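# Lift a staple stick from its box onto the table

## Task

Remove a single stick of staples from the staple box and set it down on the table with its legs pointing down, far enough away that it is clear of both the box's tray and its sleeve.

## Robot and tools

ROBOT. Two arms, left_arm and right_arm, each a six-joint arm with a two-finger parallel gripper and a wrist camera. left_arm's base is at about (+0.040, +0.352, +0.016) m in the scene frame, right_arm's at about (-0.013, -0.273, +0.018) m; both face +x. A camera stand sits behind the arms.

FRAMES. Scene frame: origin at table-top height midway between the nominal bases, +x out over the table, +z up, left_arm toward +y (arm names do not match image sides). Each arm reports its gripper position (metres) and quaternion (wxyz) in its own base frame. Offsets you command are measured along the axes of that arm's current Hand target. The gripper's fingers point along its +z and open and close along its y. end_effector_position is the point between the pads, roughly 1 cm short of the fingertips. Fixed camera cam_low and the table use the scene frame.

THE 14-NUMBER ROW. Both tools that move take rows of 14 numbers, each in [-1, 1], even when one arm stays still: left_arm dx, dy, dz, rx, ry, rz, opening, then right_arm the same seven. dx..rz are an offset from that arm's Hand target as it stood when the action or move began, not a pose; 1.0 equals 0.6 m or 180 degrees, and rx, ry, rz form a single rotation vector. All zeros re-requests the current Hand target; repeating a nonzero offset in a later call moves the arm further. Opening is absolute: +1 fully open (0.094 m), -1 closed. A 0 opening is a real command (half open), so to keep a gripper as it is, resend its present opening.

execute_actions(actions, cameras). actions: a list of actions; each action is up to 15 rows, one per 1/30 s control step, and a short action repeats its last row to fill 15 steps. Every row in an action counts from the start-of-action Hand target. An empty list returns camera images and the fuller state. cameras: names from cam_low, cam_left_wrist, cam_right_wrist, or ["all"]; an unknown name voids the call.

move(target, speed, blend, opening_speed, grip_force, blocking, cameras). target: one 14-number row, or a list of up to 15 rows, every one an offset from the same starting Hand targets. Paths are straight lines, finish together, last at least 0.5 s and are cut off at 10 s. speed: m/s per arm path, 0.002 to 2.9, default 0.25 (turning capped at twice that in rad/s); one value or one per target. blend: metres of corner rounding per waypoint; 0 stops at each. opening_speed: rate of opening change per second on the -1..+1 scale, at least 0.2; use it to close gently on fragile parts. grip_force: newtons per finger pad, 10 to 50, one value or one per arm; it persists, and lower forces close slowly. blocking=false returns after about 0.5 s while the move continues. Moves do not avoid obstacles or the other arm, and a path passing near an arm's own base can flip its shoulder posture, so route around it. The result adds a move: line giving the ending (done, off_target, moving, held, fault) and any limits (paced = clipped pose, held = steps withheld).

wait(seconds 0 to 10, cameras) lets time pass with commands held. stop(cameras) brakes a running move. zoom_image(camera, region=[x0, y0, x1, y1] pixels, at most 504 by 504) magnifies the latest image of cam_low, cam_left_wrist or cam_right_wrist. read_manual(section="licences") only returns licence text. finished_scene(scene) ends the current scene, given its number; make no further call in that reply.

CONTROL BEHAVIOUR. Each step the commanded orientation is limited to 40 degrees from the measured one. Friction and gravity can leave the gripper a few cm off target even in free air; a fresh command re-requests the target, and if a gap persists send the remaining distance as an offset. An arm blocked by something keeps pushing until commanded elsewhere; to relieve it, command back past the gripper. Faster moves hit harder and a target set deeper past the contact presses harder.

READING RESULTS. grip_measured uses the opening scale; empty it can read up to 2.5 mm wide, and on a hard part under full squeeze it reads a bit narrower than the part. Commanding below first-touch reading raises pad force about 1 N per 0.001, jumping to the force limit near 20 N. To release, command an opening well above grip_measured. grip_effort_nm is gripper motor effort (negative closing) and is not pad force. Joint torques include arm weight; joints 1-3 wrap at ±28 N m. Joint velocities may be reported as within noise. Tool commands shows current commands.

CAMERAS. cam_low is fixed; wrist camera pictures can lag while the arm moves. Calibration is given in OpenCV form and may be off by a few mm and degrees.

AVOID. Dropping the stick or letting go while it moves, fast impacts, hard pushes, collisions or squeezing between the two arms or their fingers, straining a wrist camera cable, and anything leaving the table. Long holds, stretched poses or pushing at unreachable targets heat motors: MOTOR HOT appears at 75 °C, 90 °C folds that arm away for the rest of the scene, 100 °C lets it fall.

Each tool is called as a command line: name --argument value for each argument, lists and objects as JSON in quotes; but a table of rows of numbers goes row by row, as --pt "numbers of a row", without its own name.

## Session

execute_actions --actions '[]'

zoom_image --camera "cam_low" --region '[280, 290, 520, 410]'

Scene clock: 0.00 s.
left_arm: end_effector_position=(+0.3784, +0.0179, +0.1464) grip_measured=+1.000 grip_effort_nm=n/a end_effector_quat_wxyz=(+0.685, -0.065, +0.724, +0.046) | right_arm: end_effector_position=(+0.3816, +0.0175, +0.1496) grip_measured=+1.000 grip_effort_nm=n/a end_effector_quat_wxyz=(+0.699, -0.033, +0.714, +0.023)
Joint positions: left_arm=[-0.056 1.535 0.22 1.258 -0.213 -0.034 0.094] | right_arm=[0.011 1.582 0.216 1.345 -0.068 -0.015 0.094]
Joint velocities: within noise
Joint torques (N m): no reading
Motor temperatures (°C): left_arm=[21 25 26 21 24 22 20] | right_arm=[23 25 29 23 22 22 19]
Heat: left arm: 26 °C; right arm: 29 °C.
Hand target: left_arm +0.3789, +0.0179, +0.1462; +0.684, -0.065, +0.725, +0.046 | right_arm +0.3818, +0.0175, +0.1467; +0.695, -0.033, +0.718, +0.023
Tool commands: left_gripper/opening=+1.0 right_gripper/opening=+1.0
camera_calibration:
cam_left_wrist: T_world_to_cam=[[0.158917, -0.987156, 0.016357, -0.0451763], [-0.464563, -0.089386, -0.881017, 0.346502], [0.871164, 0.13241, -0.472802, -0.171979], [0, 0, 0, 1]] pos_world=[0.317973, 0.00914815, 0.224701]
cam_right_wrist: T_world_to_cam=[[0.0813909, -0.996565, 0.0153102, -0.0133729], [-0.428199, -0.0488346, -0.902364, 0.339611], [0.900012, 0.0668885, -0.430702, -0.192055], [0, 0, 0, 1]] pos_world=[0.319362, 0.0161041, 0.223939]

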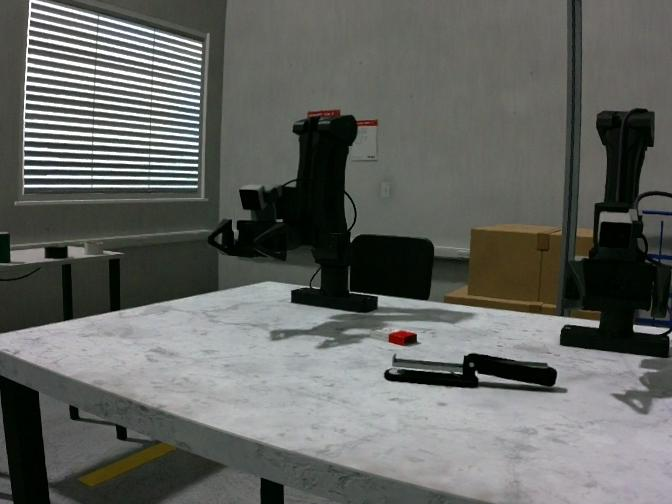

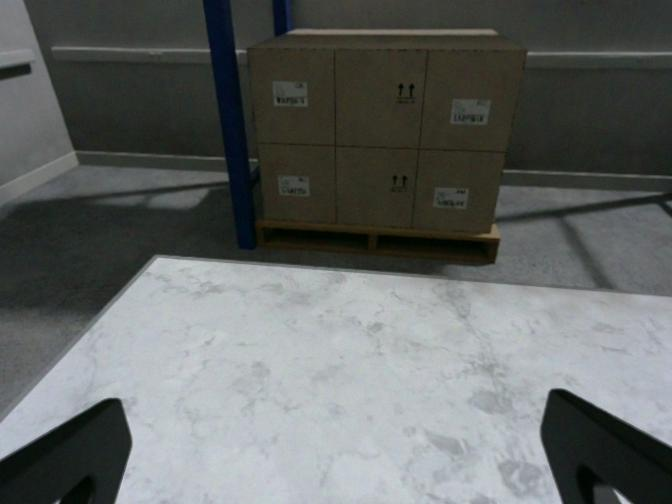

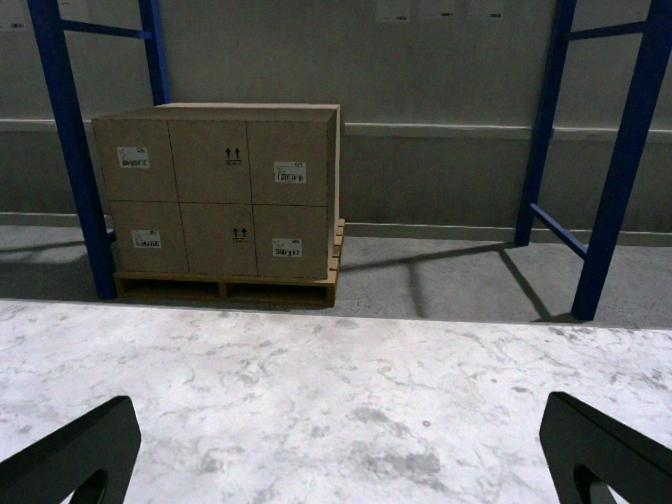

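Scaled by 2.100 from the camera's 672x504 image, which has a finer 960x720 frame.

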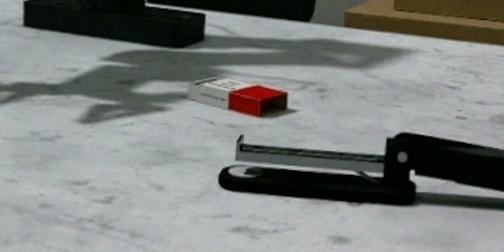

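move --target '[0.0993,-0.5133,-0.4607,0.4085,0.2592,0.2595,1, -0.0252,0.1862,0.0195,0.2379,0.5228,0.3608,1]' --speed 0.4 --cameras '["cam_left_wrist", "cam_right_wrist"]'

Scene clock: 58.23 s.
left_arm: end_effector_position=(+0.1522, -0.3239, +0.1050) grip_measured=+1.000 grip_effort_nm=-0.04 end_effector_quat_wxyz=(+0.206, +0.581, +0.773, -0.151) | right_arm: end_effector_position=(+0.3820, +0.1296, +0.1666) grip_measured=+1.000 grip_effort_nm=-0.03 end_effector_quat_wxyz=(-0.107, +0.517, +0.840, +0.127)
Joint positions: left_arm=[-1.087 1.459 0.987 -0.591 0.094 0.178 0.094] | right_arm=[0.178 2.091 2.089 -1.558 -0.334 1.283 0.094]
Joint torques (N m): left_arm=[-0.44 -5.12 9.42 0.92 0.23 0.11] | right_arm=[-0.29 -8.85 8.61 -0.02 -0.29 0.06]
Motor temperatures (°C): left_arm=[21 25 28 27 24 22 20] | right_arm=[23 26 30 28 22 22 19]
Heat: left arm: 28 °C; right arm: 30 °C.
Hand target: left_arm +0.1516, -0.3312, +0.1100; +0.206, +0.588, +0.766, -0.157 | right_arm +0.3852, +0.1300, +0.1600; -0.149, +0.516, +0.839, +0.092
Off the commanded pose: left_arm 0.009 m, 1 deg | right_arm 0.007 m, 6 deg.
joint sent to its limit (right arm) — joint 4 (wrist pitch), lower limit. The joint targets are off in orientation, not in position.
move: off_target (right_arm)
camera_calibration:
cam_left_wrist: T_world_to_cam=[[-0.961336, -0.275216, -0.00941466, 0.0578369], [-0.273625, 0.958511, -0.0799109, 0.400641], [0.0310168, -0.0742452, -0.996758, 0.166797], [0, 0, 0, 1]] pos_world=[0.160053, -0.355718, 0.198816]
cam_right_wrist: T_world_to_cam=[[-0.894697, -0.433917, -0.105988, 0.418166], [-0.386111, 0.632001, 0.671932, -0.00605124], [-0.224578, 0.642099, -0.73299, 0.212868], [0, 0, 0, 1]] pos_world=[0.419601, 0.0485908, 0.204417]
Images, in order (width x height): cam_left_wrist 672x504, cam_right_wrist 672x504.

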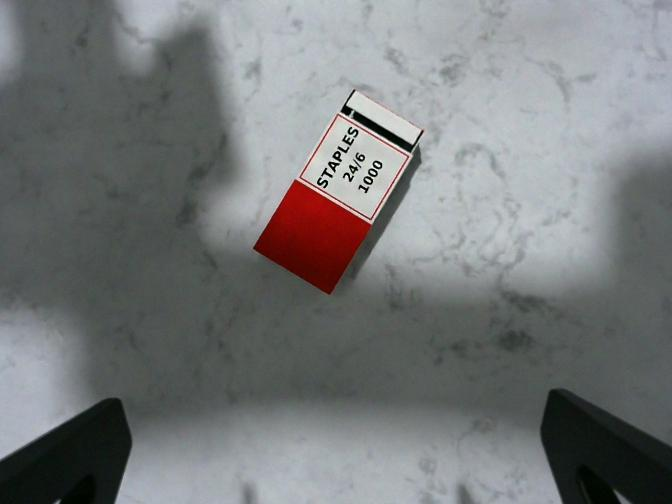

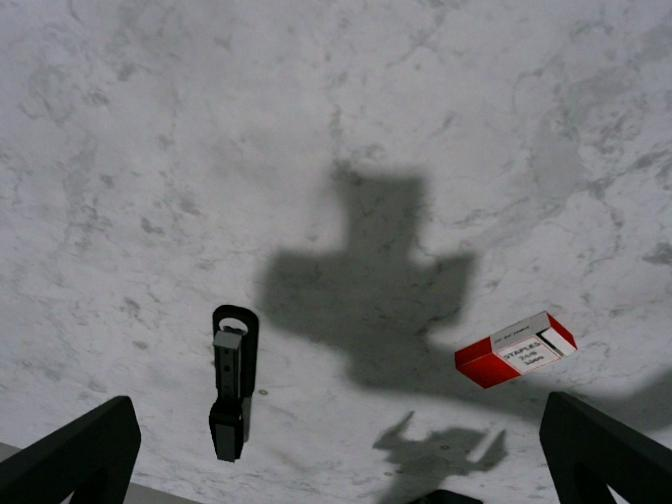

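move --target '[0.0090,0.0462,0.0963,0.0825,0,0.1429,1, 0,0,0,0,0,0,1]' --speed 0.25 --cameras '["cam_left_wrist"]'

Scene clock: 90.23 s.
left_arm: end_effector_position=(+0.1832, -0.3423, +0.0563) grip_measured=+1.000 grip_effort_nm=-0.04 end_effector_quat_wxyz=(+0.161, +0.763, +0.595, -0.195) | right_arm: end_effector_position=(+0.3818, +0.1297, +0.1667) grip_measured=+1.000 grip_effort_nm=-0.03 end_effector_quat_wxyz=(-0.107, +0.517, +0.840, +0.127)
Joint positions: left_arm=[-0.906 1.763 1.125 -0.591 0.387 0.843 0.094] | right_arm=[0.178 2.091 2.089 -1.558 -0.334 1.283 0.094]
Joint torques (N m): left_arm=[0.61 -7.15 8.61 0.7 0.45 0.05] | right_arm=[-0.31 -8.85 8.61 -0.02 -0.29 0.07]
Heat: left arm: 29 °C; right arm: 31 °C.
Hand target: left_arm +0.1847, -0.3473, +0.0572; +0.158, +0.765, +0.590, -0.205 | right_arm +0.3851, +0.1300, +0.1600; -0.149, +0.516, +0.839, +0.092
Off the commanded pose: left_arm 0.005 m, 1 deg | right_arm 0.007 m, 6 deg.
joint sent to its limit (right arm) — joint 4 (wrist pitch), lower limit. The joint targets are off in orientation, not in position.
move: off_target (right_arm)
camera_calibration:
cam_left_wrist: T_world_to_cam=[[-0.969775, 0.243369, -0.0175434, 0.261576], [0.243999, 0.966963, -0.0738005, 0.330498], [-0.000996983, -0.0758504, -0.997119, 0.121278], [0, 0, 0, 1]] pos_world=[0.17315, -0.37404, 0.149908]
Images, in order (width x height): cam_left_wrist 672x504.

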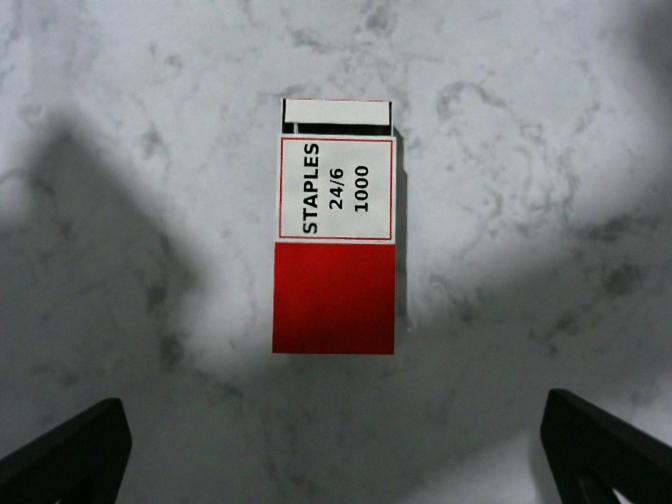

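move --pt "0.0153 -0.0003 0.0873 0 0 0 0.1 0 0 0 0 0 0 1" --pt "0.0153 -0.0003 0.0873 0 0 0 -0.26 0 0 0 0 0 0 1" --speed 0.1 --grip_force '[25, 15]' --cameras '["cam_left_wrist", "cam_low"]'

Scene clock: 114.53 s.
left_arm: end_effector_position=(+0.1872, -0.3690, +0.0197) grip_measured=-0.258 grip_effort_nm=-0.13 end_effector_quat_wxyz=(+0.176, +0.766, +0.585, -0.200) | right_arm: end_effector_position=(+0.3818, +0.1297, +0.1667) grip_measured=+1.000 grip_effort_nm=-0.03 end_effector_quat_wxyz=(-0.107, +0.517, +0.840, +0.127)
Joint positions: left_arm=[-0.938 1.89 1.11 -0.405 0.388 0.822 0.035] | right_arm=[0.178 2.091 2.089 -1.558 -0.334 1.283 0.094]
Joint torques (N m): left_arm=[-0.57 -8.18 4.71 0.87 0.34 -0.15] | right_arm=[-0.31 -8.85 8.62 -0.02 -0.29 0.07]
Heat: left arm: 29 °C; right arm: 31 °C.
Hand target: left_arm +0.1800, -0.3649, +0.0073; +0.158, +0.765, +0.590, -0.204 | right_arm +0.3851, +0.1300, +0.1600; -0.149, +0.516, +0.839, +0.092
Off the commanded pose: left_arm 0.015 m, 2 deg | right_arm 0.007 m, 6 deg.
joint sent to its limit (right arm) — joint 4 (wrist pitch), lower limit. The joint targets are off in orientation, not in position.
grip_force (N): 25, 15
move: off_target (left_arm, right_arm); target 2's new opening was sent with left_arm's hand 0.014 m and 2 deg from that target
camera_calibration:
cam_left_wrist: T_world_to_cam=[[-0.965674, 0.256544, -0.0407219, 0.27582], [0.259429, 0.960395, -0.101675, 0.347878], [0.013025, -0.108749, -0.993984, 0.0678256], [0, 0, 0, 1]] pos_world=[0.175219, -0.397485, 0.11402]
Images, in order (width x height): cam_low 672x504, cam_left_wrist 672x504.

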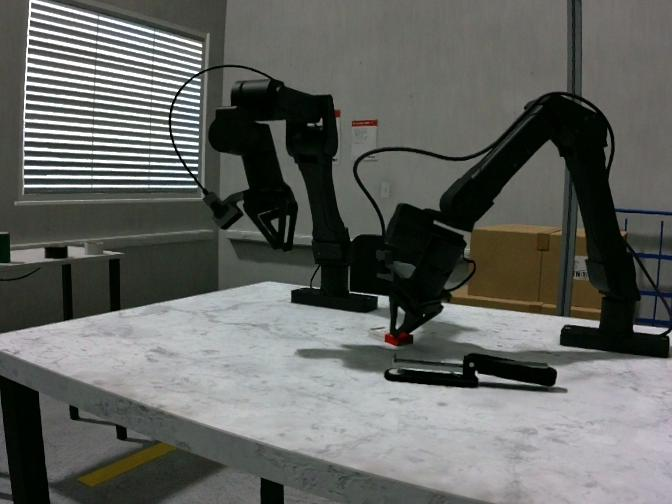

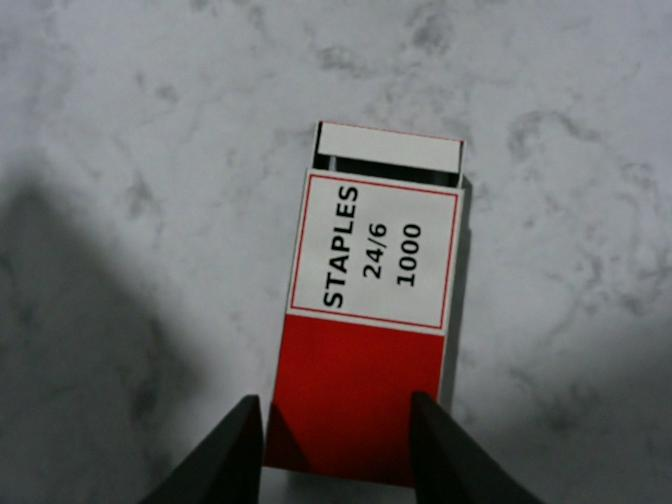

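move --pt "-0.0133 0.0133 -0.0160 0 0 0 0.6 0 0 0 0 0 0 1" --pt "-0.0072 0.0142 -0.0753 0.0258 0 0.0447 0.6 0 0 0 0 0 0 1" --speed 0.15 --grip_force '[50, 15]' --cameras '["cam_left_wrist"]'

Scene clock: 139.50 s.
left_arm: end_effector_position=(+0.1900, -0.3424, +0.0374) grip_measured=+0.598 grip_effort_nm=0.06 end_effector_quat_wxyz=(+0.129, +0.809, +0.535, -0.207) | right_arm: end_effector_position=(+0.3818, +0.1297, +0.1667) grip_measured=+1.000 grip_effort_nm=-0.03 end_effector_quat_wxyz=(-0.107, +0.517, +0.840, +0.127)
Joint positions: left_arm=[-0.868 1.89 1.224 -0.681 0.442 1.055 0.075] | right_arm=[0.178 2.091 2.089 -1.558 -0.334 1.283 0.094]
Joint torques (N m): left_arm=[0.18 -10.61 8.36 0.46 0.61 0.07] | right_arm=[-0.31 -8.85 8.62 -0.02 -0.29 0.06]
Heat: left arm: 28 °C; right arm: 31 °C.
Hand target: left_arm +0.1929, -0.3488, +0.0485; +0.141, +0.810, +0.526, -0.217 | right_arm +0.3851, +0.1300, +0.1600; -0.149, +0.516, +0.839, +0.092
Off the commanded pose: left_arm 0.013 m, 2 deg | right_arm 0.007 m, 6 deg.
joint sent to its limit (right arm) — joint 4 (wrist pitch), lower limit. The joint targets are off in orientation, not in position.
grip_force (N): 50, 15
move: off_target (left_arm, right_arm)
camera_calibration:
cam_left_wrist: T_world_to_cam=[[-0.916984, 0.398823, 0.00901437, 0.310081], [0.397768, 0.915812, -0.0553972, 0.280163], [-0.0303491, -0.0472127, -0.998424, 0.117865], [0, 0, 0, 1]] pos_world=[0.176476, -0.37468, 0.130404]
Images, in order (width x height): cam_left_wrist 672x504.

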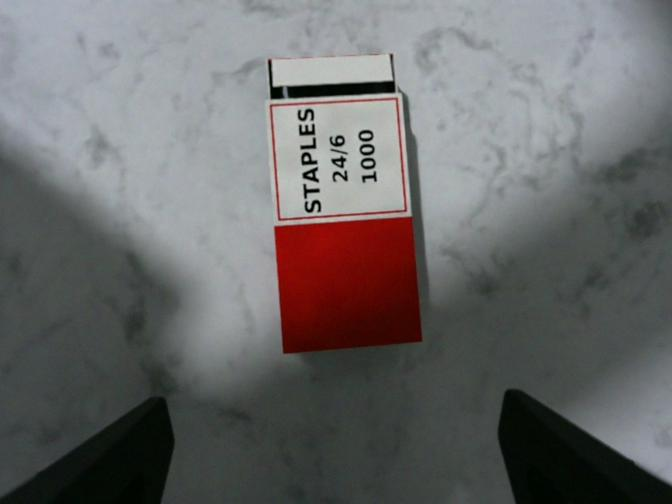

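move --target '[0.0015,-0.0112,0.0772,-0.0094,0,-0.0164,0.6, 0,0,0,0,0,0,1]' --speed 0.1 --cameras '["cam_left_wrist"]'

Scene clock: 163.13 s.
left_arm: end_effector_position=(+0.1831, -0.3705, +0.0203) grip_measured=+0.598 grip_effort_nm=0.06 end_effector_quat_wxyz=(+0.163, +0.796, +0.544, -0.209) | right_arm: end_effector_position=(+0.3818, +0.1297, +0.1667) grip_measured=+1.000 grip_effort_nm=-0.03 end_effector_quat_wxyz=(-0.107, +0.517, +0.840, +0.127)
Joint positions: left_arm=[-0.932 1.921 1.163 -0.478 0.429 0.937 0.075] | right_arm=[0.178 2.091 2.089 -1.558 -0.334 1.283 0.094]
Joint torques (N m): left_arm=[-0.42 -8.58 4.7 0.8 0.31 -0.15] | right_arm=[-0.31 -8.85 8.61 -0.02 -0.29 0.07]
Heat: left arm: 29 °C; right arm: 32 °C.
Hand target: left_arm +0.1778, -0.3665, +0.0078; +0.147, +0.794, +0.550, -0.212 | right_arm +0.3851, +0.1300, +0.1600; -0.149, +0.516, +0.839, +0.092
Off the commanded pose: left_arm 0.014 m, 2 deg | right_arm 0.007 m, 6 deg.
joint sent to its limit (right arm) — joint 4 (wrist pitch), lower limit. The joint targets are off in orientation, not in position.
grip_force (N): 50, 15
move: off_target (left_arm, right_arm)
camera_calibration:
cam_left_wrist: T_world_to_cam=[[-0.932739, 0.358658, -0.0369079, 0.304081], [0.360549, 0.927415, -0.0995268, 0.319709], [-0.00146708, -0.10614, -0.99435, 0.071984], [0, 0, 0, 1]] pos_world=[0.168463, -0.397924, 0.11462]
Images, in order (width x height): cam_left_wrist 672x504.

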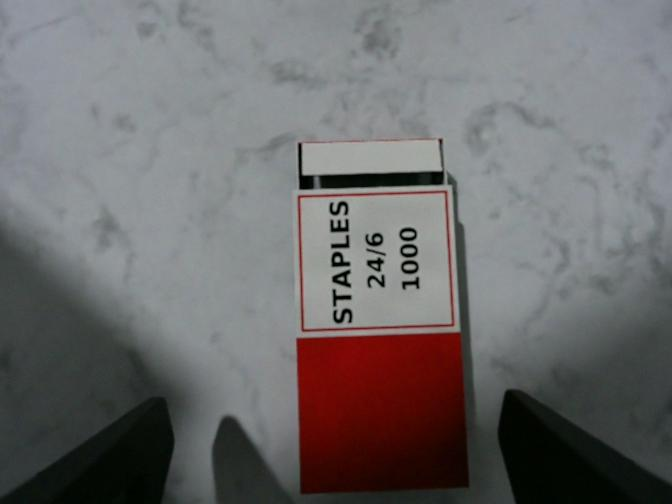

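move --target '[0.0168,-0.0200,0.0173,0,0,0,0.6, 0,0,0,0,0,0,1]' --speed 0.1 --cameras '["cam_left_wrist"]'

Scene clock: 179.83 s.
left_arm: end_effector_position=(+0.1759, -0.3645, +0.0045) grip_measured=+0.598 grip_effort_nm=0.06 end_effector_quat_wxyz=(+0.165, +0.795, +0.545, -0.209) | right_arm: end_effector_position=(+0.3818, +0.1297, +0.1667) grip_measured=+1.000 grip_effort_nm=-0.03 end_effector_quat_wxyz=(-0.107, +0.517, +0.840, +0.127)
Joint positions: left_arm=[-0.938 1.921 1.088 -0.397 0.426 0.928 0.075] | right_arm=[0.178 2.091 2.089 -1.558 -0.334 1.283 0.094]
Joint torques (N m): left_arm=[-0.76 -8.77 4.16 0.78 0.31 -0.13] | right_arm=[-0.31 -8.84 8.61 -0.02 -0.29 0.07]
Heat: left arm: 28 °C; right arm: 32 °C.
Hand target: left_arm +0.1678, -0.3590, -0.0061; +0.147, +0.794, +0.550, -0.212 | right_arm +0.3851, +0.1300, +0.1600; -0.149, +0.516, +0.839, +0.092
Off the commanded pose: left_arm 0.014 m, 2 deg | right_arm 0.007 m, 6 deg.
joint sent to its limit (right arm) — joint 4 (wrist pitch), lower limit. The joint targets are off in orientation, not in position.
grip_force (N): 50, 15
move: off_target (left_arm, right_arm)
camera_calibration:
cam_left_wrist: T_world_to_cam=[[-0.933477, 0.356605, -0.0381216, 0.293904], [0.358636, 0.927989, -0.101078, 0.315714], [-0.000668473, -0.108026, -0.994148, 0.0561332], [0, 0, 0, 1]] pos_world=[0.161164, -0.391723, 0.0989205]
Images, in order (width x height): cam_left_wrist 672x504.

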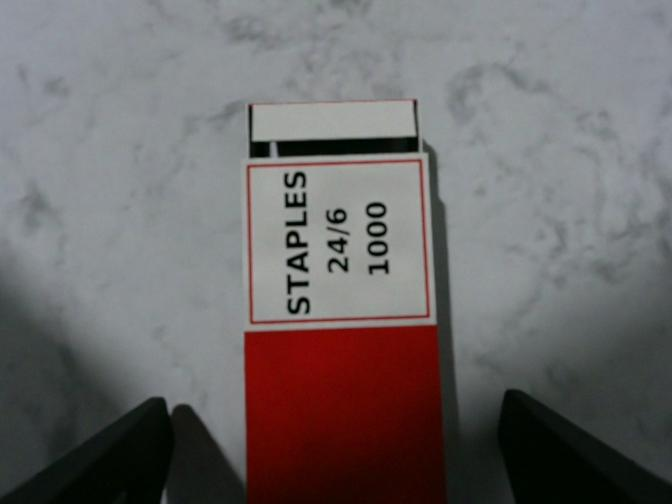

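move --pt "0 0 0 0 0 0 -0.27 0 0 0 0 0 0 1" --pt "-0.0403 0.0080 -0.0652 0 0 0 -0.27 0 0 0 0 0 0 1" --pt "0.0612 0.1120 -0.1240 -0.1278 0 -0.2213 -0.27 0 0 0 0 0 0 1" --speed 0.15 --blend '[0,0.015,0]' --grip_force '[25, 15]' --cameras '["cam_left_wrist", "cam_low"]'

Scene clock: 201.90 s.
left_arm: end_effector_position=(+0.2528, -0.3211, +0.0321) grip_measured=-0.183 grip_effort_nm=-0.60 end_effector_quat_wxyz=(+0.206, +0.524, +0.815, -0.137) | right_arm: end_effector_position=(+0.3818, +0.1297, +0.1667) grip_measured=+1.000 grip_effort_nm=-0.03 end_effector_quat_wxyz=(-0.107, +0.517, +0.840, +0.127)
Joint positions: left_arm=[-0.84 1.777 1.022 -0.338 0.15 0.267 0.038] | right_arm=[0.178 2.091 2.089 -1.558 -0.334 1.283 0.094]
Joint torques (N m): left_arm=[0.77 -12.11 4.83 1.08 0.03 -0.07] | right_arm=[-0.31 -8.87 8.61 -0.02 -0.29 0.07]
Heat: left arm: 29 °C; right arm: 32 °C.
Hand target: left_arm +0.2549, -0.3181, +0.0401; +0.219, +0.516, +0.817, -0.138 | right_arm +0.3851, +0.1300, +0.1600; -0.149, +0.516, +0.839, +0.092
Off the commanded pose: left_arm 0.009 m, 2 deg | right_arm 0.007 m, 6 deg.
joint sent to its limit (right arm) — joint 4 (wrist pitch), lower limit. The joint targets are off in orientation, not in position.
grip_force (N): 25, 15
move: off_target (right_arm)
camera_calibration:
cam_left_wrist: T_world_to_cam=[[-0.912631, -0.408775, 0.00264601, 0.0989513], [-0.408129, 0.910784, -0.0624808, 0.437769], [0.0231306, -0.0581018, -0.998043, 0.0984095], [0, 0, 0, 1]] pos_world=[0.266696, -0.352546, 0.125307]
Images, in order (width x height): cam_low 672x504, cam_left_wrist 672x504.

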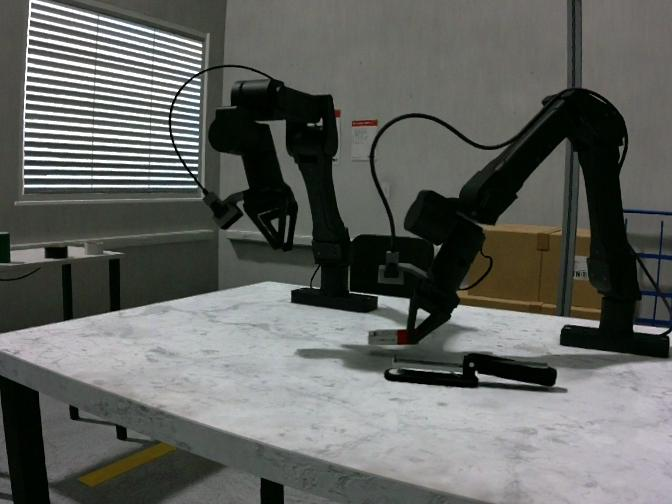

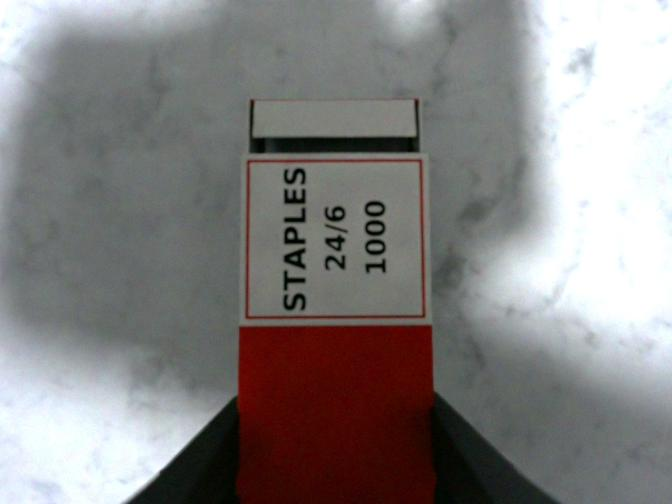

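move --target '[0,0,0,0,0,0,-0.27, 0.1242,-0.0153,0.1852,-0.0025,0.0556,0.0068,0.6]' --speed 0.2 --grip_force '[25, 40]' --cameras '["cam_right_wrist", "cam_left_wrist", "cam_low"]'

Scene clock: 235.67 s.
left_arm: end_effector_position=(+0.2529, -0.3211, +0.0321) grip_measured=-0.183 grip_effort_nm=-0.60 end_effector_quat_wxyz=(+0.206, +0.524, +0.815, -0.137) | right_arm: end_effector_position=(+0.3270, +0.2207, +0.0798) grip_measured=+0.601 grip_effort_nm=-0.10 end_effector_quat_wxyz=(-0.222, +0.514, +0.818, +0.128)
Joint positions: left_arm=[-0.84 1.777 1.022 -0.338 0.15 0.266 0.038] | right_arm=[0.365 2.091 1.687 -1.236 -0.514 1.469 0.075]
Joint torques (N m): left_arm=[0.51 -12.21 4.79 1.12 0.06 -0.16] | right_arm=[-0.06 -12.16 5.76 0.1 -0.42 0.09]
Heat: left arm: 29 °C; right arm: 32 °C.
Hand target: left_arm +0.2549, -0.3181, +0.0402; +0.219, +0.516, +0.817, -0.138 | right_arm +0.3282, +0.2225, +0.0813; -0.220, +0.516, +0.816, +0.138
Off the commanded pose: left_arm 0.009 m, 2 deg | right_arm 0.003 m, 1 deg.
grip_force (N): 25, 40
move: done
camera_calibration:
cam_left_wrist: T_world_to_cam=[[-0.912264, -0.409594, 0.00260404, 0.0986617], [-0.408938, 0.910403, -0.0627365, 0.437923], [0.0233258, -0.0582971, -0.998027, 0.0982844], [0, 0, 0, 1]] pos_world=[0.266796, -0.352546, 0.125307]
cam_right_wrist: T_world_to_cam=[[-0.898674, -0.43832, 0.0161266, 0.39184], [-0.246218, 0.534558, 0.808471, -0.0617056], [-0.36299, 0.722581, -0.588315, 0.0944603], [0, 0, 0, 1]] pos_world=[0.371231, 0.136481, 0.0991406]

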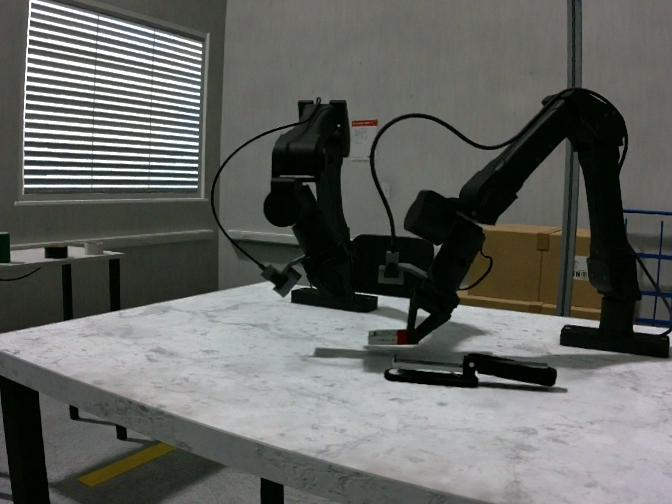

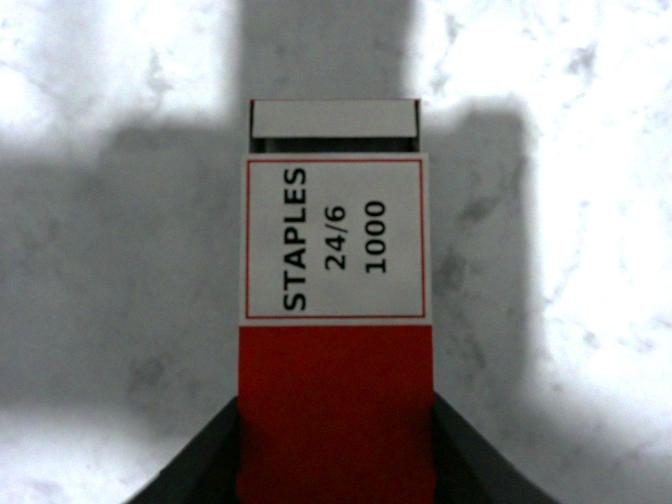

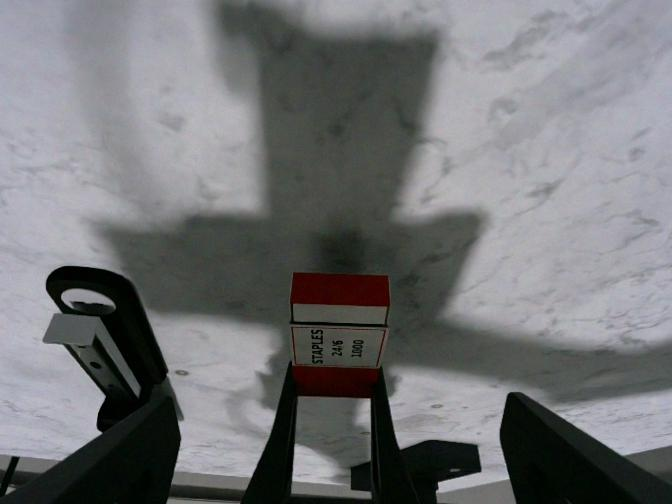

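move --target '[0,0,0,0,0,0,-0.27, 0.0029,-0.0005,0.0850,0,0,0,0.3]' --speed 0.12 --cameras '["cam_right_wrist", "cam_left_wrist", "cam_low"]'

zoom_image --camera "cam_low" --region '[290, 230, 490, 390]'

Scene clock: 254.23 s.
left_arm: end_effector_position=(+0.2529, -0.3211, +0.0321) grip_measured=-0.183 grip_effort_nm=-0.61 end_effector_quat_wxyz=(+0.206, +0.524, +0.815, -0.137) | right_arm: end_effector_position=(+0.3166, +0.2453, +0.0448) grip_measured=+0.302 grip_effort_nm=-0.10 end_effector_quat_wxyz=(-0.216, +0.513, +0.820, +0.138)
Joint positions: left_arm=[-0.84 1.777 1.022 -0.338 0.15 0.266 0.038] | right_arm=[0.432 2.091 1.546 -1.031 -0.518 1.548 0.061]
Joint torques (N m): left_arm=[0.46 -12.16 4.83 1.1 0 -0.13] | right_arm=[0.08 -10.21 5.93 0.2 -0.39 0.07]
Motor temperatures (°C): left_arm=[21 29 28 24 24 22 21] | right_arm=[23 31 31 24 22 22 19]
Heat: left arm: 29 °C; right arm: 31 °C.
Hand target: left_arm +0.2549, -0.3181, +0.0402; +0.219, +0.516, +0.817, -0.138 | right_arm +0.3163, +0.2467, +0.0381; -0.220, +0.516, +0.817, +0.138
Off the commanded pose: left_arm 0.009 m, 2 deg | right_arm 0.007 m, 1 deg.
grip_force (N): 25, 40
move: done
camera_calibration:
cam_left_wrist: T_world_to_cam=[[-0.912264, -0.409594, 0.00260404, 0.0986617], [-0.408938, 0.910403, -0.0627365, 0.437923], [0.0233258, -0.0582971, -0.998027, 0.0982844], [0, 0, 0, 1]] pos_world=[0.266796, -0.352546, 0.125307]
cam_right_wrist: T_world_to_cam=[[-0.899629, -0.436591, -0.00754387, 0.394795], [-0.262418, 0.526763, 0.808491, -0.0421101], [-0.349006, 0.729321, -0.58846, 0.0461658], [0, 0, 0, 1]] pos_world=[0.36023, 0.160876, 0.0641906]

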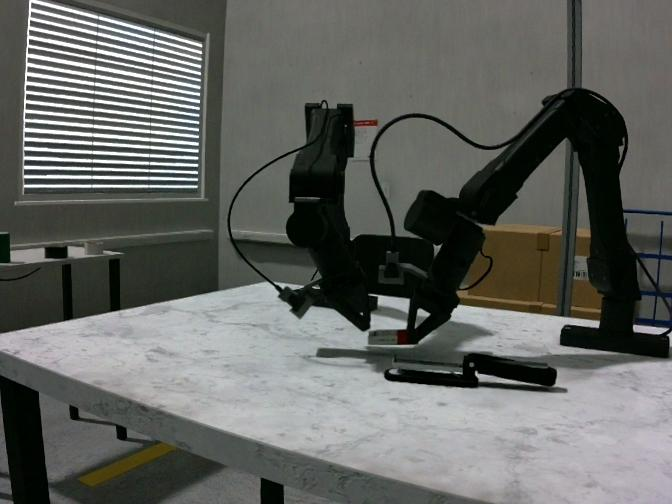

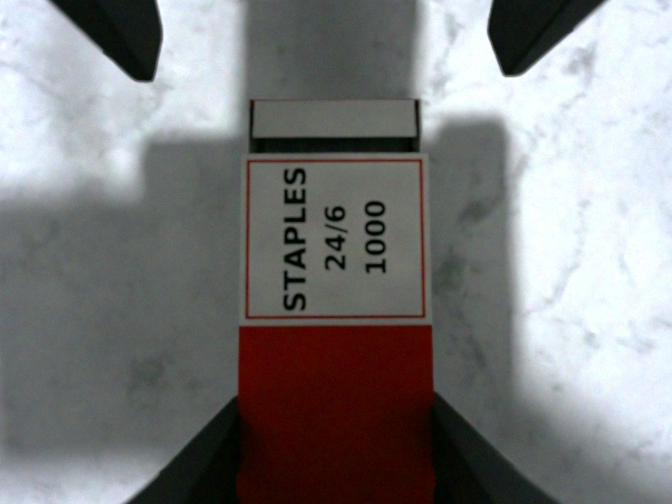

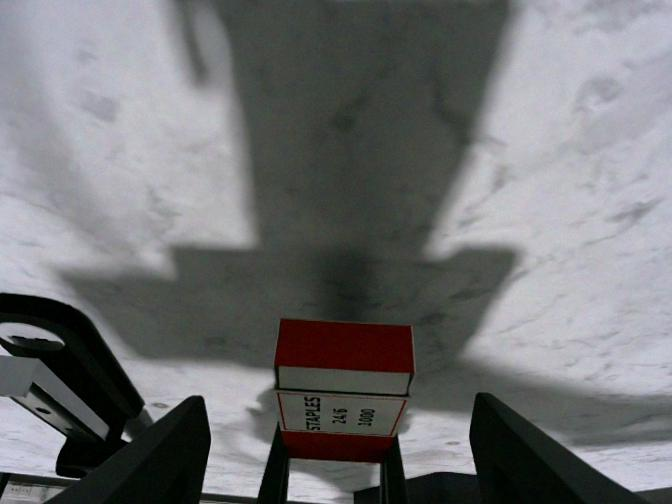

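Scaled by 2.520 from the camera's 672x504 image, which has a finer 960x720 frame.

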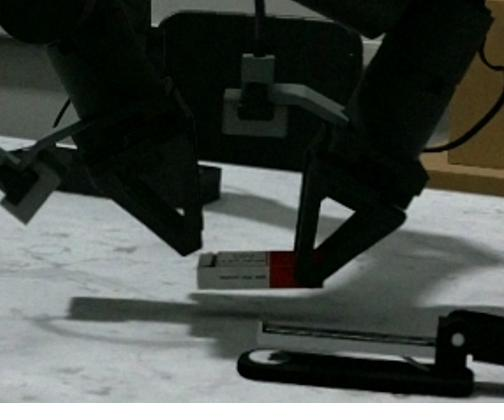

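move --target '[0,0,0,0,0,0,-0.27, -0.0014,-0.0024,0.0350,0,0,0,0.3]' --speed 0.1 --cameras '["cam_right_wrist", "cam_left_wrist", "cam_low"]'

zoom_image --camera "cam_low" --region '[290, 230, 490, 390]'

Scene clock: 271.57 s.
left_arm: end_effector_position=(+0.2529, -0.3211, +0.0321) grip_measured=-0.183 grip_effort_nm=-0.61 end_effector_quat_wxyz=(+0.206, +0.524, +0.815, -0.137) | right_arm: end_effector_position=(+0.3132, +0.2535, +0.0320) grip_measured=+0.302 grip_effort_nm=-0.10 end_effector_quat_wxyz=(-0.211, +0.512, +0.820, +0.145)
Joint positions: left_arm=[-0.84 1.777 1.022 -0.338 0.15 0.266 0.038] | right_arm=[0.455 2.091 1.491 -0.946 -0.518 1.578 0.061]
Joint torques (N m): left_arm=[0.53 -12.12 4.93 1.08 0.04 -0.12] | right_arm=[0.31 -9.03 5.9 0.28 -0.39 0.06]
Heat: left arm: 29 °C; right arm: 31 °C.
Hand target: left_arm +0.2549, -0.3181, +0.0402; +0.219, +0.516, +0.817, -0.138 | right_arm +0.3107, +0.2551, +0.0195; -0.220, +0.515, +0.817, +0.138
Off the commanded pose: left_arm 0.009 m, 2 deg | right_arm 0.013 m, 1 deg.
grip_force (N): 25, 40
move: off_target (right_arm)
camera_calibration:
cam_left_wrist: T_world_to_cam=[[-0.912264, -0.409594, 0.00260404, 0.0986617], [-0.408938, 0.910403, -0.0627365, 0.437923], [0.0233258, -0.0582971, -0.998027, 0.0982844], [0, 0, 0, 1]] pos_world=[0.266796, -0.352546, 0.125307]
cam_right_wrist: T_world_to_cam=[[-0.900728, -0.43375, -0.0234511, 0.395275], [-0.272219, 0.521574, 0.808614, -0.0325543], [-0.338505, 0.734725, -0.587871, 0.0267593], [0, 0, 0, 1]] pos_world=[0.356231, 0.168769, 0.0513245]

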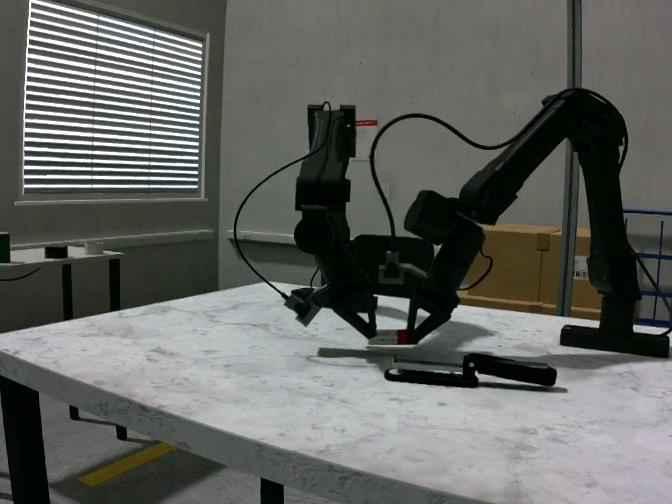

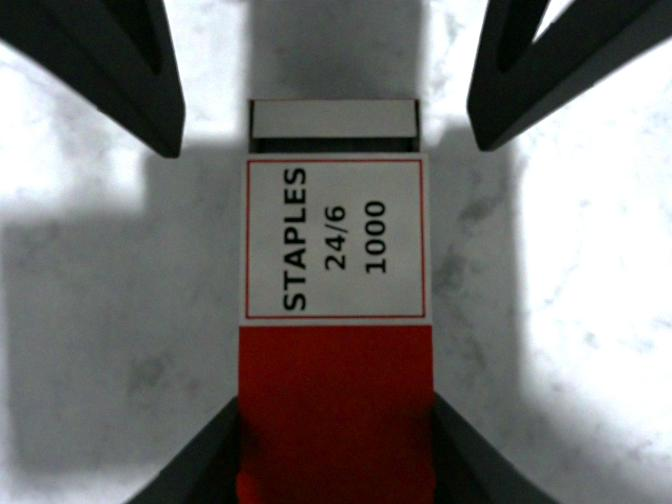

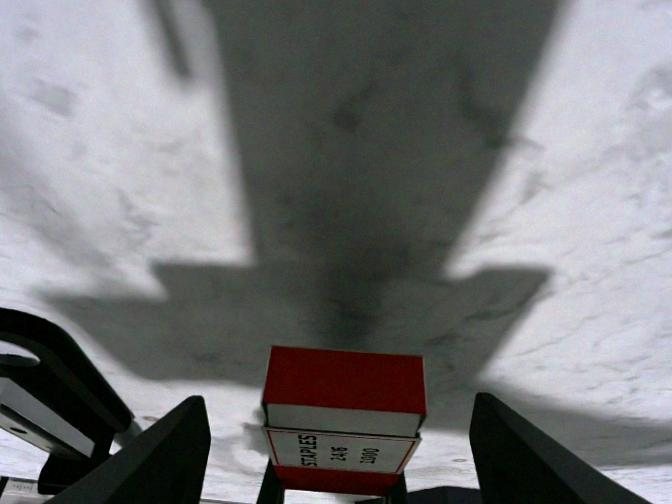

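Scaled by 2.520 from the camera's 672x504 image, which has a finer 960x720 frame.

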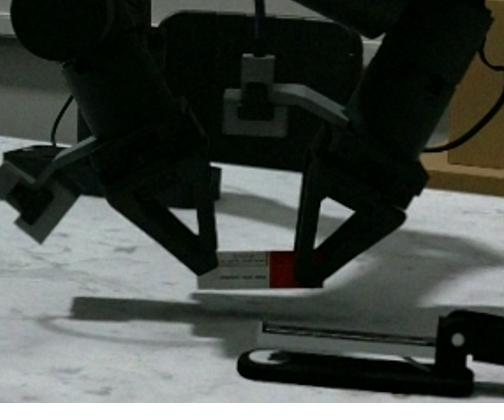

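move --pt "0 0 0 0 0 0 -0.27 0 -0.0015 0 0 0 0 -0.32" --pt "0.0433 0 -0.0250 0 0 0 -0.27 -0.0912 0.0015 -0.0670 0 0 0 -0.32" --speed 0.05 --grip_force '[25, 22]' --cameras '["cam_left_wrist", "cam_low", "cam_right_wrist"]'

zoom_image --camera "cam_low" --region '[250, 230, 490, 390]'

Scene clock: 299.03 s.
left_arm: end_effector_position=(+0.2550, -0.3235, +0.0536) grip_measured=-0.185 grip_effort_nm=-0.60 end_effector_quat_wxyz=(+0.264, +0.517, +0.798, -0.163) | right_arm: end_effector_position=(+0.3251, +0.2254, +0.0518) grip_measured=-0.238 grip_effort_nm=-0.54 end_effector_quat_wxyz=(-0.261, +0.496, +0.808, +0.183)
Joint positions: left_arm=[-0.829 1.682 0.928 -0.207 0.175 0.265 0.038] | right_arm=[0.326 2.106 1.543 -1.071 -0.646 1.406 0.036]
Joint torques (N m): left_arm=[1.98 -11.28 3.54 0.22 -0.06 0.08] | right_arm=[-3.64 -8.16 8.21 -0.11 0.95 -0.24]
Heat: left arm: 30 °C; right arm: 31 °C.
Hand target: left_arm +0.2420, -0.2910, +0.0400; +0.219, +0.516, +0.817, -0.138 | right_arm +0.3406, +0.1944, +0.0267; -0.220, +0.516, +0.817, +0.138
Off the commanded pose: left_arm 0.037 m, 6 deg | right_arm 0.043 m, 7 deg.
grip_force (N): 25, 22
move: off_target (left_arm, right_arm)
camera_calibration:
cam_left_wrist: T_world_to_cam=[[-0.912532, -0.408655, -0.0169408, 0.101062], [-0.398067, 0.896878, -0.192749, 0.442008], [0.0939617, -0.169146, -0.981102, 0.0647029], [0, 0, 0, 1]] pos_world=[0.262091, -0.344184, 0.150389]
cam_right_wrist: T_world_to_cam=[[-0.896853, -0.440668, -0.0383007, 0.395338], [-0.241273, 0.414788, 0.877347, -0.0201859], [-0.370732, 0.796092, -0.478325, 0.0540495], [0, 0, 0, 1]] pos_world=[0.369728, 0.139557, 0.058705]

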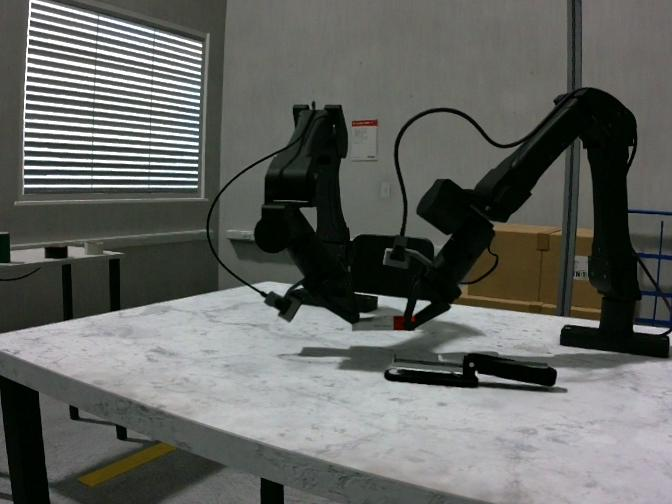

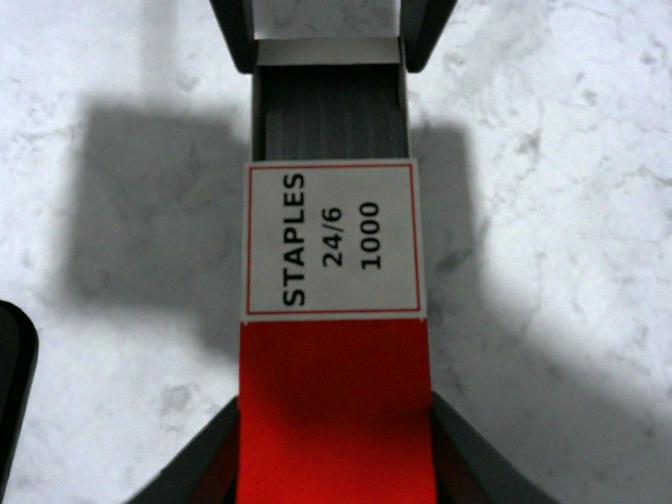

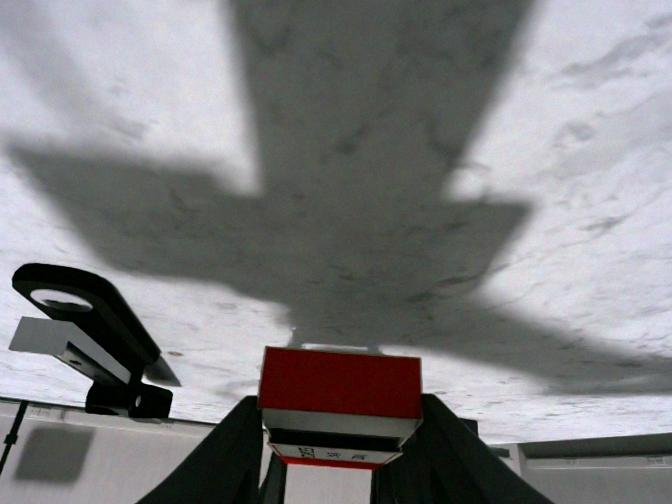

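Scaled by 2.100 from the camera's 672x504 image, which has a finer 960x720 frame.

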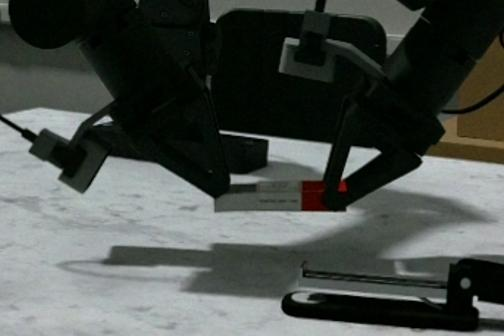

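move --target '[0.0250,0,0.0433,0,0,0,-0.27, -0.0640,0,0.0208,0,0,0,-0.32]' --speed 0.06 --cameras '["cam_left_wrist", "cam_low"]'

zoom_image --camera "cam_left_wrist" --region '[200, 0, 480, 200]'

Scene clock: 315.27 s.
left_arm: end_effector_position=(+0.2450, -0.2987, +0.0226) grip_measured=-0.208 grip_effort_nm=-0.60 end_effector_quat_wxyz=(+0.234, +0.513, +0.813, -0.147) | right_arm: end_effector_position=(+0.3459, +0.1716, +0.0112) grip_measured=-0.238 grip_effort_nm=-0.54 end_effector_quat_wxyz=(-0.232, +0.519, +0.809, +0.147)
Joint positions: left_arm=[-0.81 1.692 0.839 -0.181 0.165 0.27 0.037] | right_arm=[0.215 2.19 1.544 -1.059 -0.542 1.318 0.036]
Joint torques (N m): left_arm=[0.53 -6.22 4.51 1.04 0.01 0.09] | right_arm=[0.5 -8.88 7.45 0.06 0.01 -0.08]
Heat: left arm: 30 °C; right arm: 31 °C.
Hand target: left_arm +0.2420, -0.2909, +0.0100; +0.219, +0.516, +0.817, -0.138 | right_arm +0.3521, +0.1701, -0.0033; -0.220, +0.516, +0.817, +0.138
Off the commanded pose: left_arm 0.015 m, 2 deg | right_arm 0.016 m, 2 deg.
grip_force (N): 25, 22
move: off_target (left_arm, right_arm)
camera_calibration:
cam_left_wrist: T_world_to_cam=[[-0.904251, -0.426966, -0.00547354, 0.0937109], [-0.423106, 0.897658, -0.123252, 0.414696], [0.0575377, -0.109135, -0.99236, 0.0666327], [0, 0, 0, 1]] pos_world=[0.256365, -0.324972, 0.117749]
Images, in order (width x height): cam_low 672x504, cam_left_wrist 672x504.

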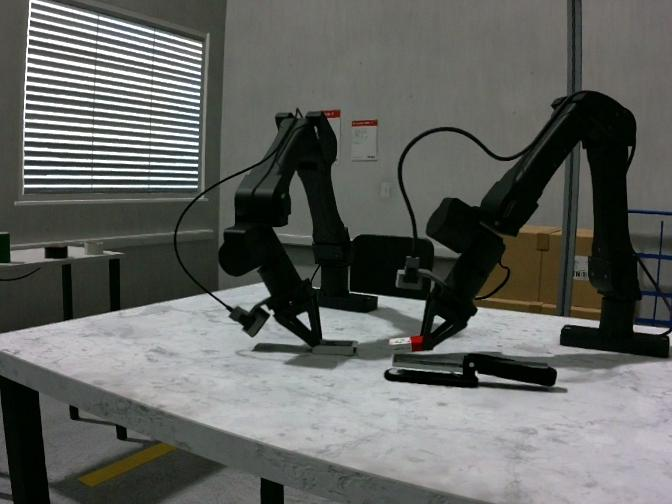

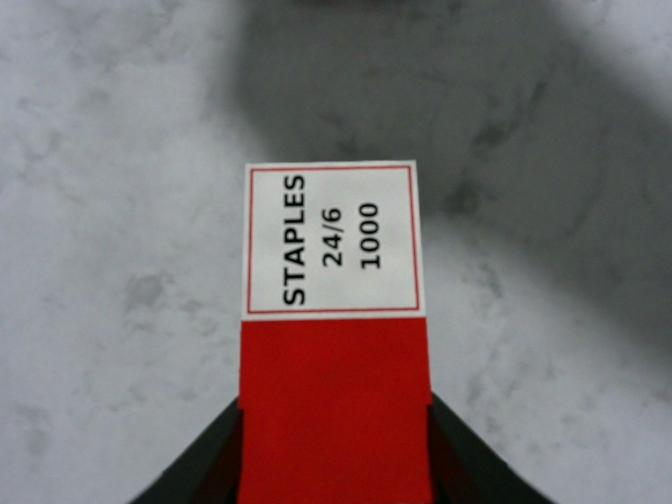

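Scaled by 1.800 from the camera's 672x504 image, which has a finer 960x720 frame.

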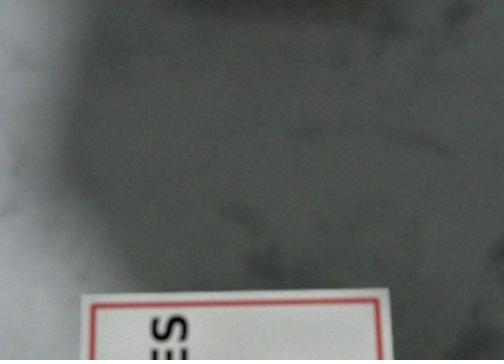

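move --target '[0.0175,0,0.0303,0,0,0,-0.27, -0.0060,0,0.0104,0,0,0,-0.32]' --speed 0.08 --cameras '["cam_low"]'

zoom_image --camera "cam_low" --region '[230, 280, 470, 390]'

Scene clock: 323.53 s.
left_arm: end_effector_position=(+0.2489, -0.3028, +0.0089) grip_measured=-0.208 grip_effort_nm=-0.60 end_effector_quat_wxyz=(+0.246, +0.513, +0.809, -0.150) | right_arm: end_effector_position=(+0.3461, +0.1717, +0.0112) grip_measured=-0.238 grip_effort_nm=-0.54 end_effector_quat_wxyz=(-0.232, +0.519, +0.810, +0.148)
Joint positions: left_arm=[-0.81 1.737 0.81 -0.081 0.165 0.272 0.037] | right_arm=[0.215 2.19 1.544 -1.059 -0.542 1.317 0.036]
Joint torques (N m): left_arm=[0.69 -5.76 4.08 1.04 0.05 0.03] | right_arm=[0.49 -8.13 6.31 0.26 0.01 -0.08]
Heat: left arm: 30 °C; right arm: 31 °C.
Hand target: left_arm +0.2421, -0.2909, -0.0109; +0.219, +0.516, +0.817, -0.138 | right_arm +0.3521, +0.1701, -0.0105; -0.220, +0.516, +0.816, +0.138
Off the commanded pose: left_arm 0.024 m, 3 deg | right_arm 0.023 m, 2 deg.
grip_force (N): 25, 22
move: off_target (left_arm, right_arm)
Images, in order (width x height): cam_low 672x504.

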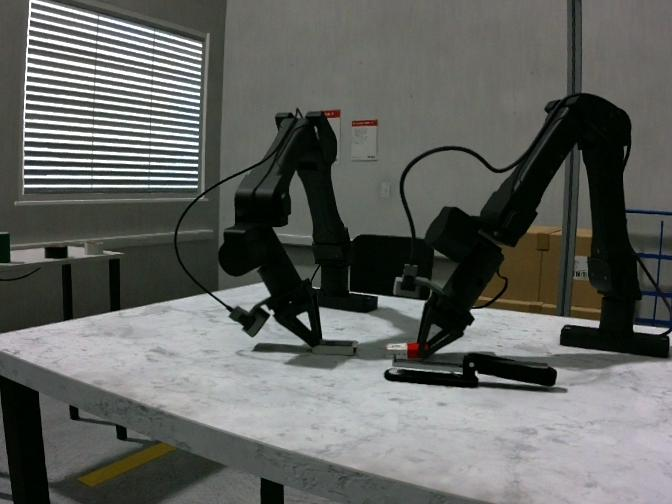

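Scaled by 2.100 from the camera's 672x504 image, which has a finer 960x720 frame.

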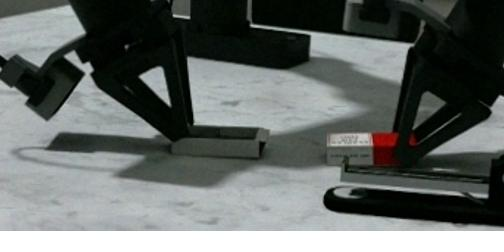

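move --target '[0.0060,0,0.0100,0,0,0,-0.27, -0.0070,0,0.0121,0,0,0,-0.32]' --speed 0.08 --cameras '["cam_low"]'

zoom_image --camera "cam_low" --region '[280, 310, 460, 390]'

Scene clock: 331.33 s.
left_arm: end_effector_position=(+0.2512, -0.3051, +0.0055) grip_measured=-0.208 grip_effort_nm=-0.60 end_effector_quat_wxyz=(+0.253, +0.512, +0.807, -0.151) | right_arm: end_effector_position=(+0.3483, +0.1723, +0.0103) grip_measured=-0.238 grip_effort_nm=-0.54 end_effector_quat_wxyz=(-0.229, +0.517, +0.811, +0.151)
Joint positions: left_arm=[-0.81 1.753 0.801 -0.041 0.165 0.272 0.037] | right_arm=[0.215 2.192 1.544 -1.048 -0.543 1.315 0.036]
Joint torques (N m): left_arm=[0.49 -5.49 3.84 0.99 0.03 0.08] | right_arm=[0.46 -7.43 5.14 0.41 0.02 -0.08]
Heat: left arm: 29 °C; right arm: 31 °C.
Hand target: left_arm +0.2419, -0.2907, -0.0180; +0.219, +0.516, +0.817, -0.138 | right_arm +0.3521, +0.1701, -0.0189; -0.220, +0.516, +0.817, +0.138
Off the commanded pose: left_arm 0.029 m, 4 deg | right_arm 0.030 m, 2 deg.
grip_force (N): 25, 22
move: off_target (left_arm, right_arm)
Images, in order (width x height): cam_low 672x504.

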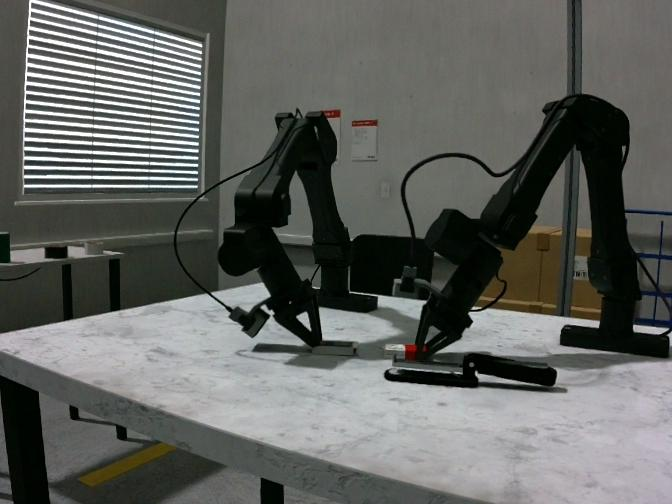

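Scaled by 2.800 from the camera's 672x504 image, which has a finer 960x720 frame.

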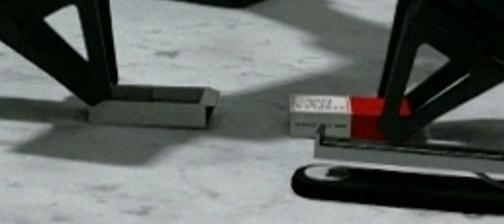

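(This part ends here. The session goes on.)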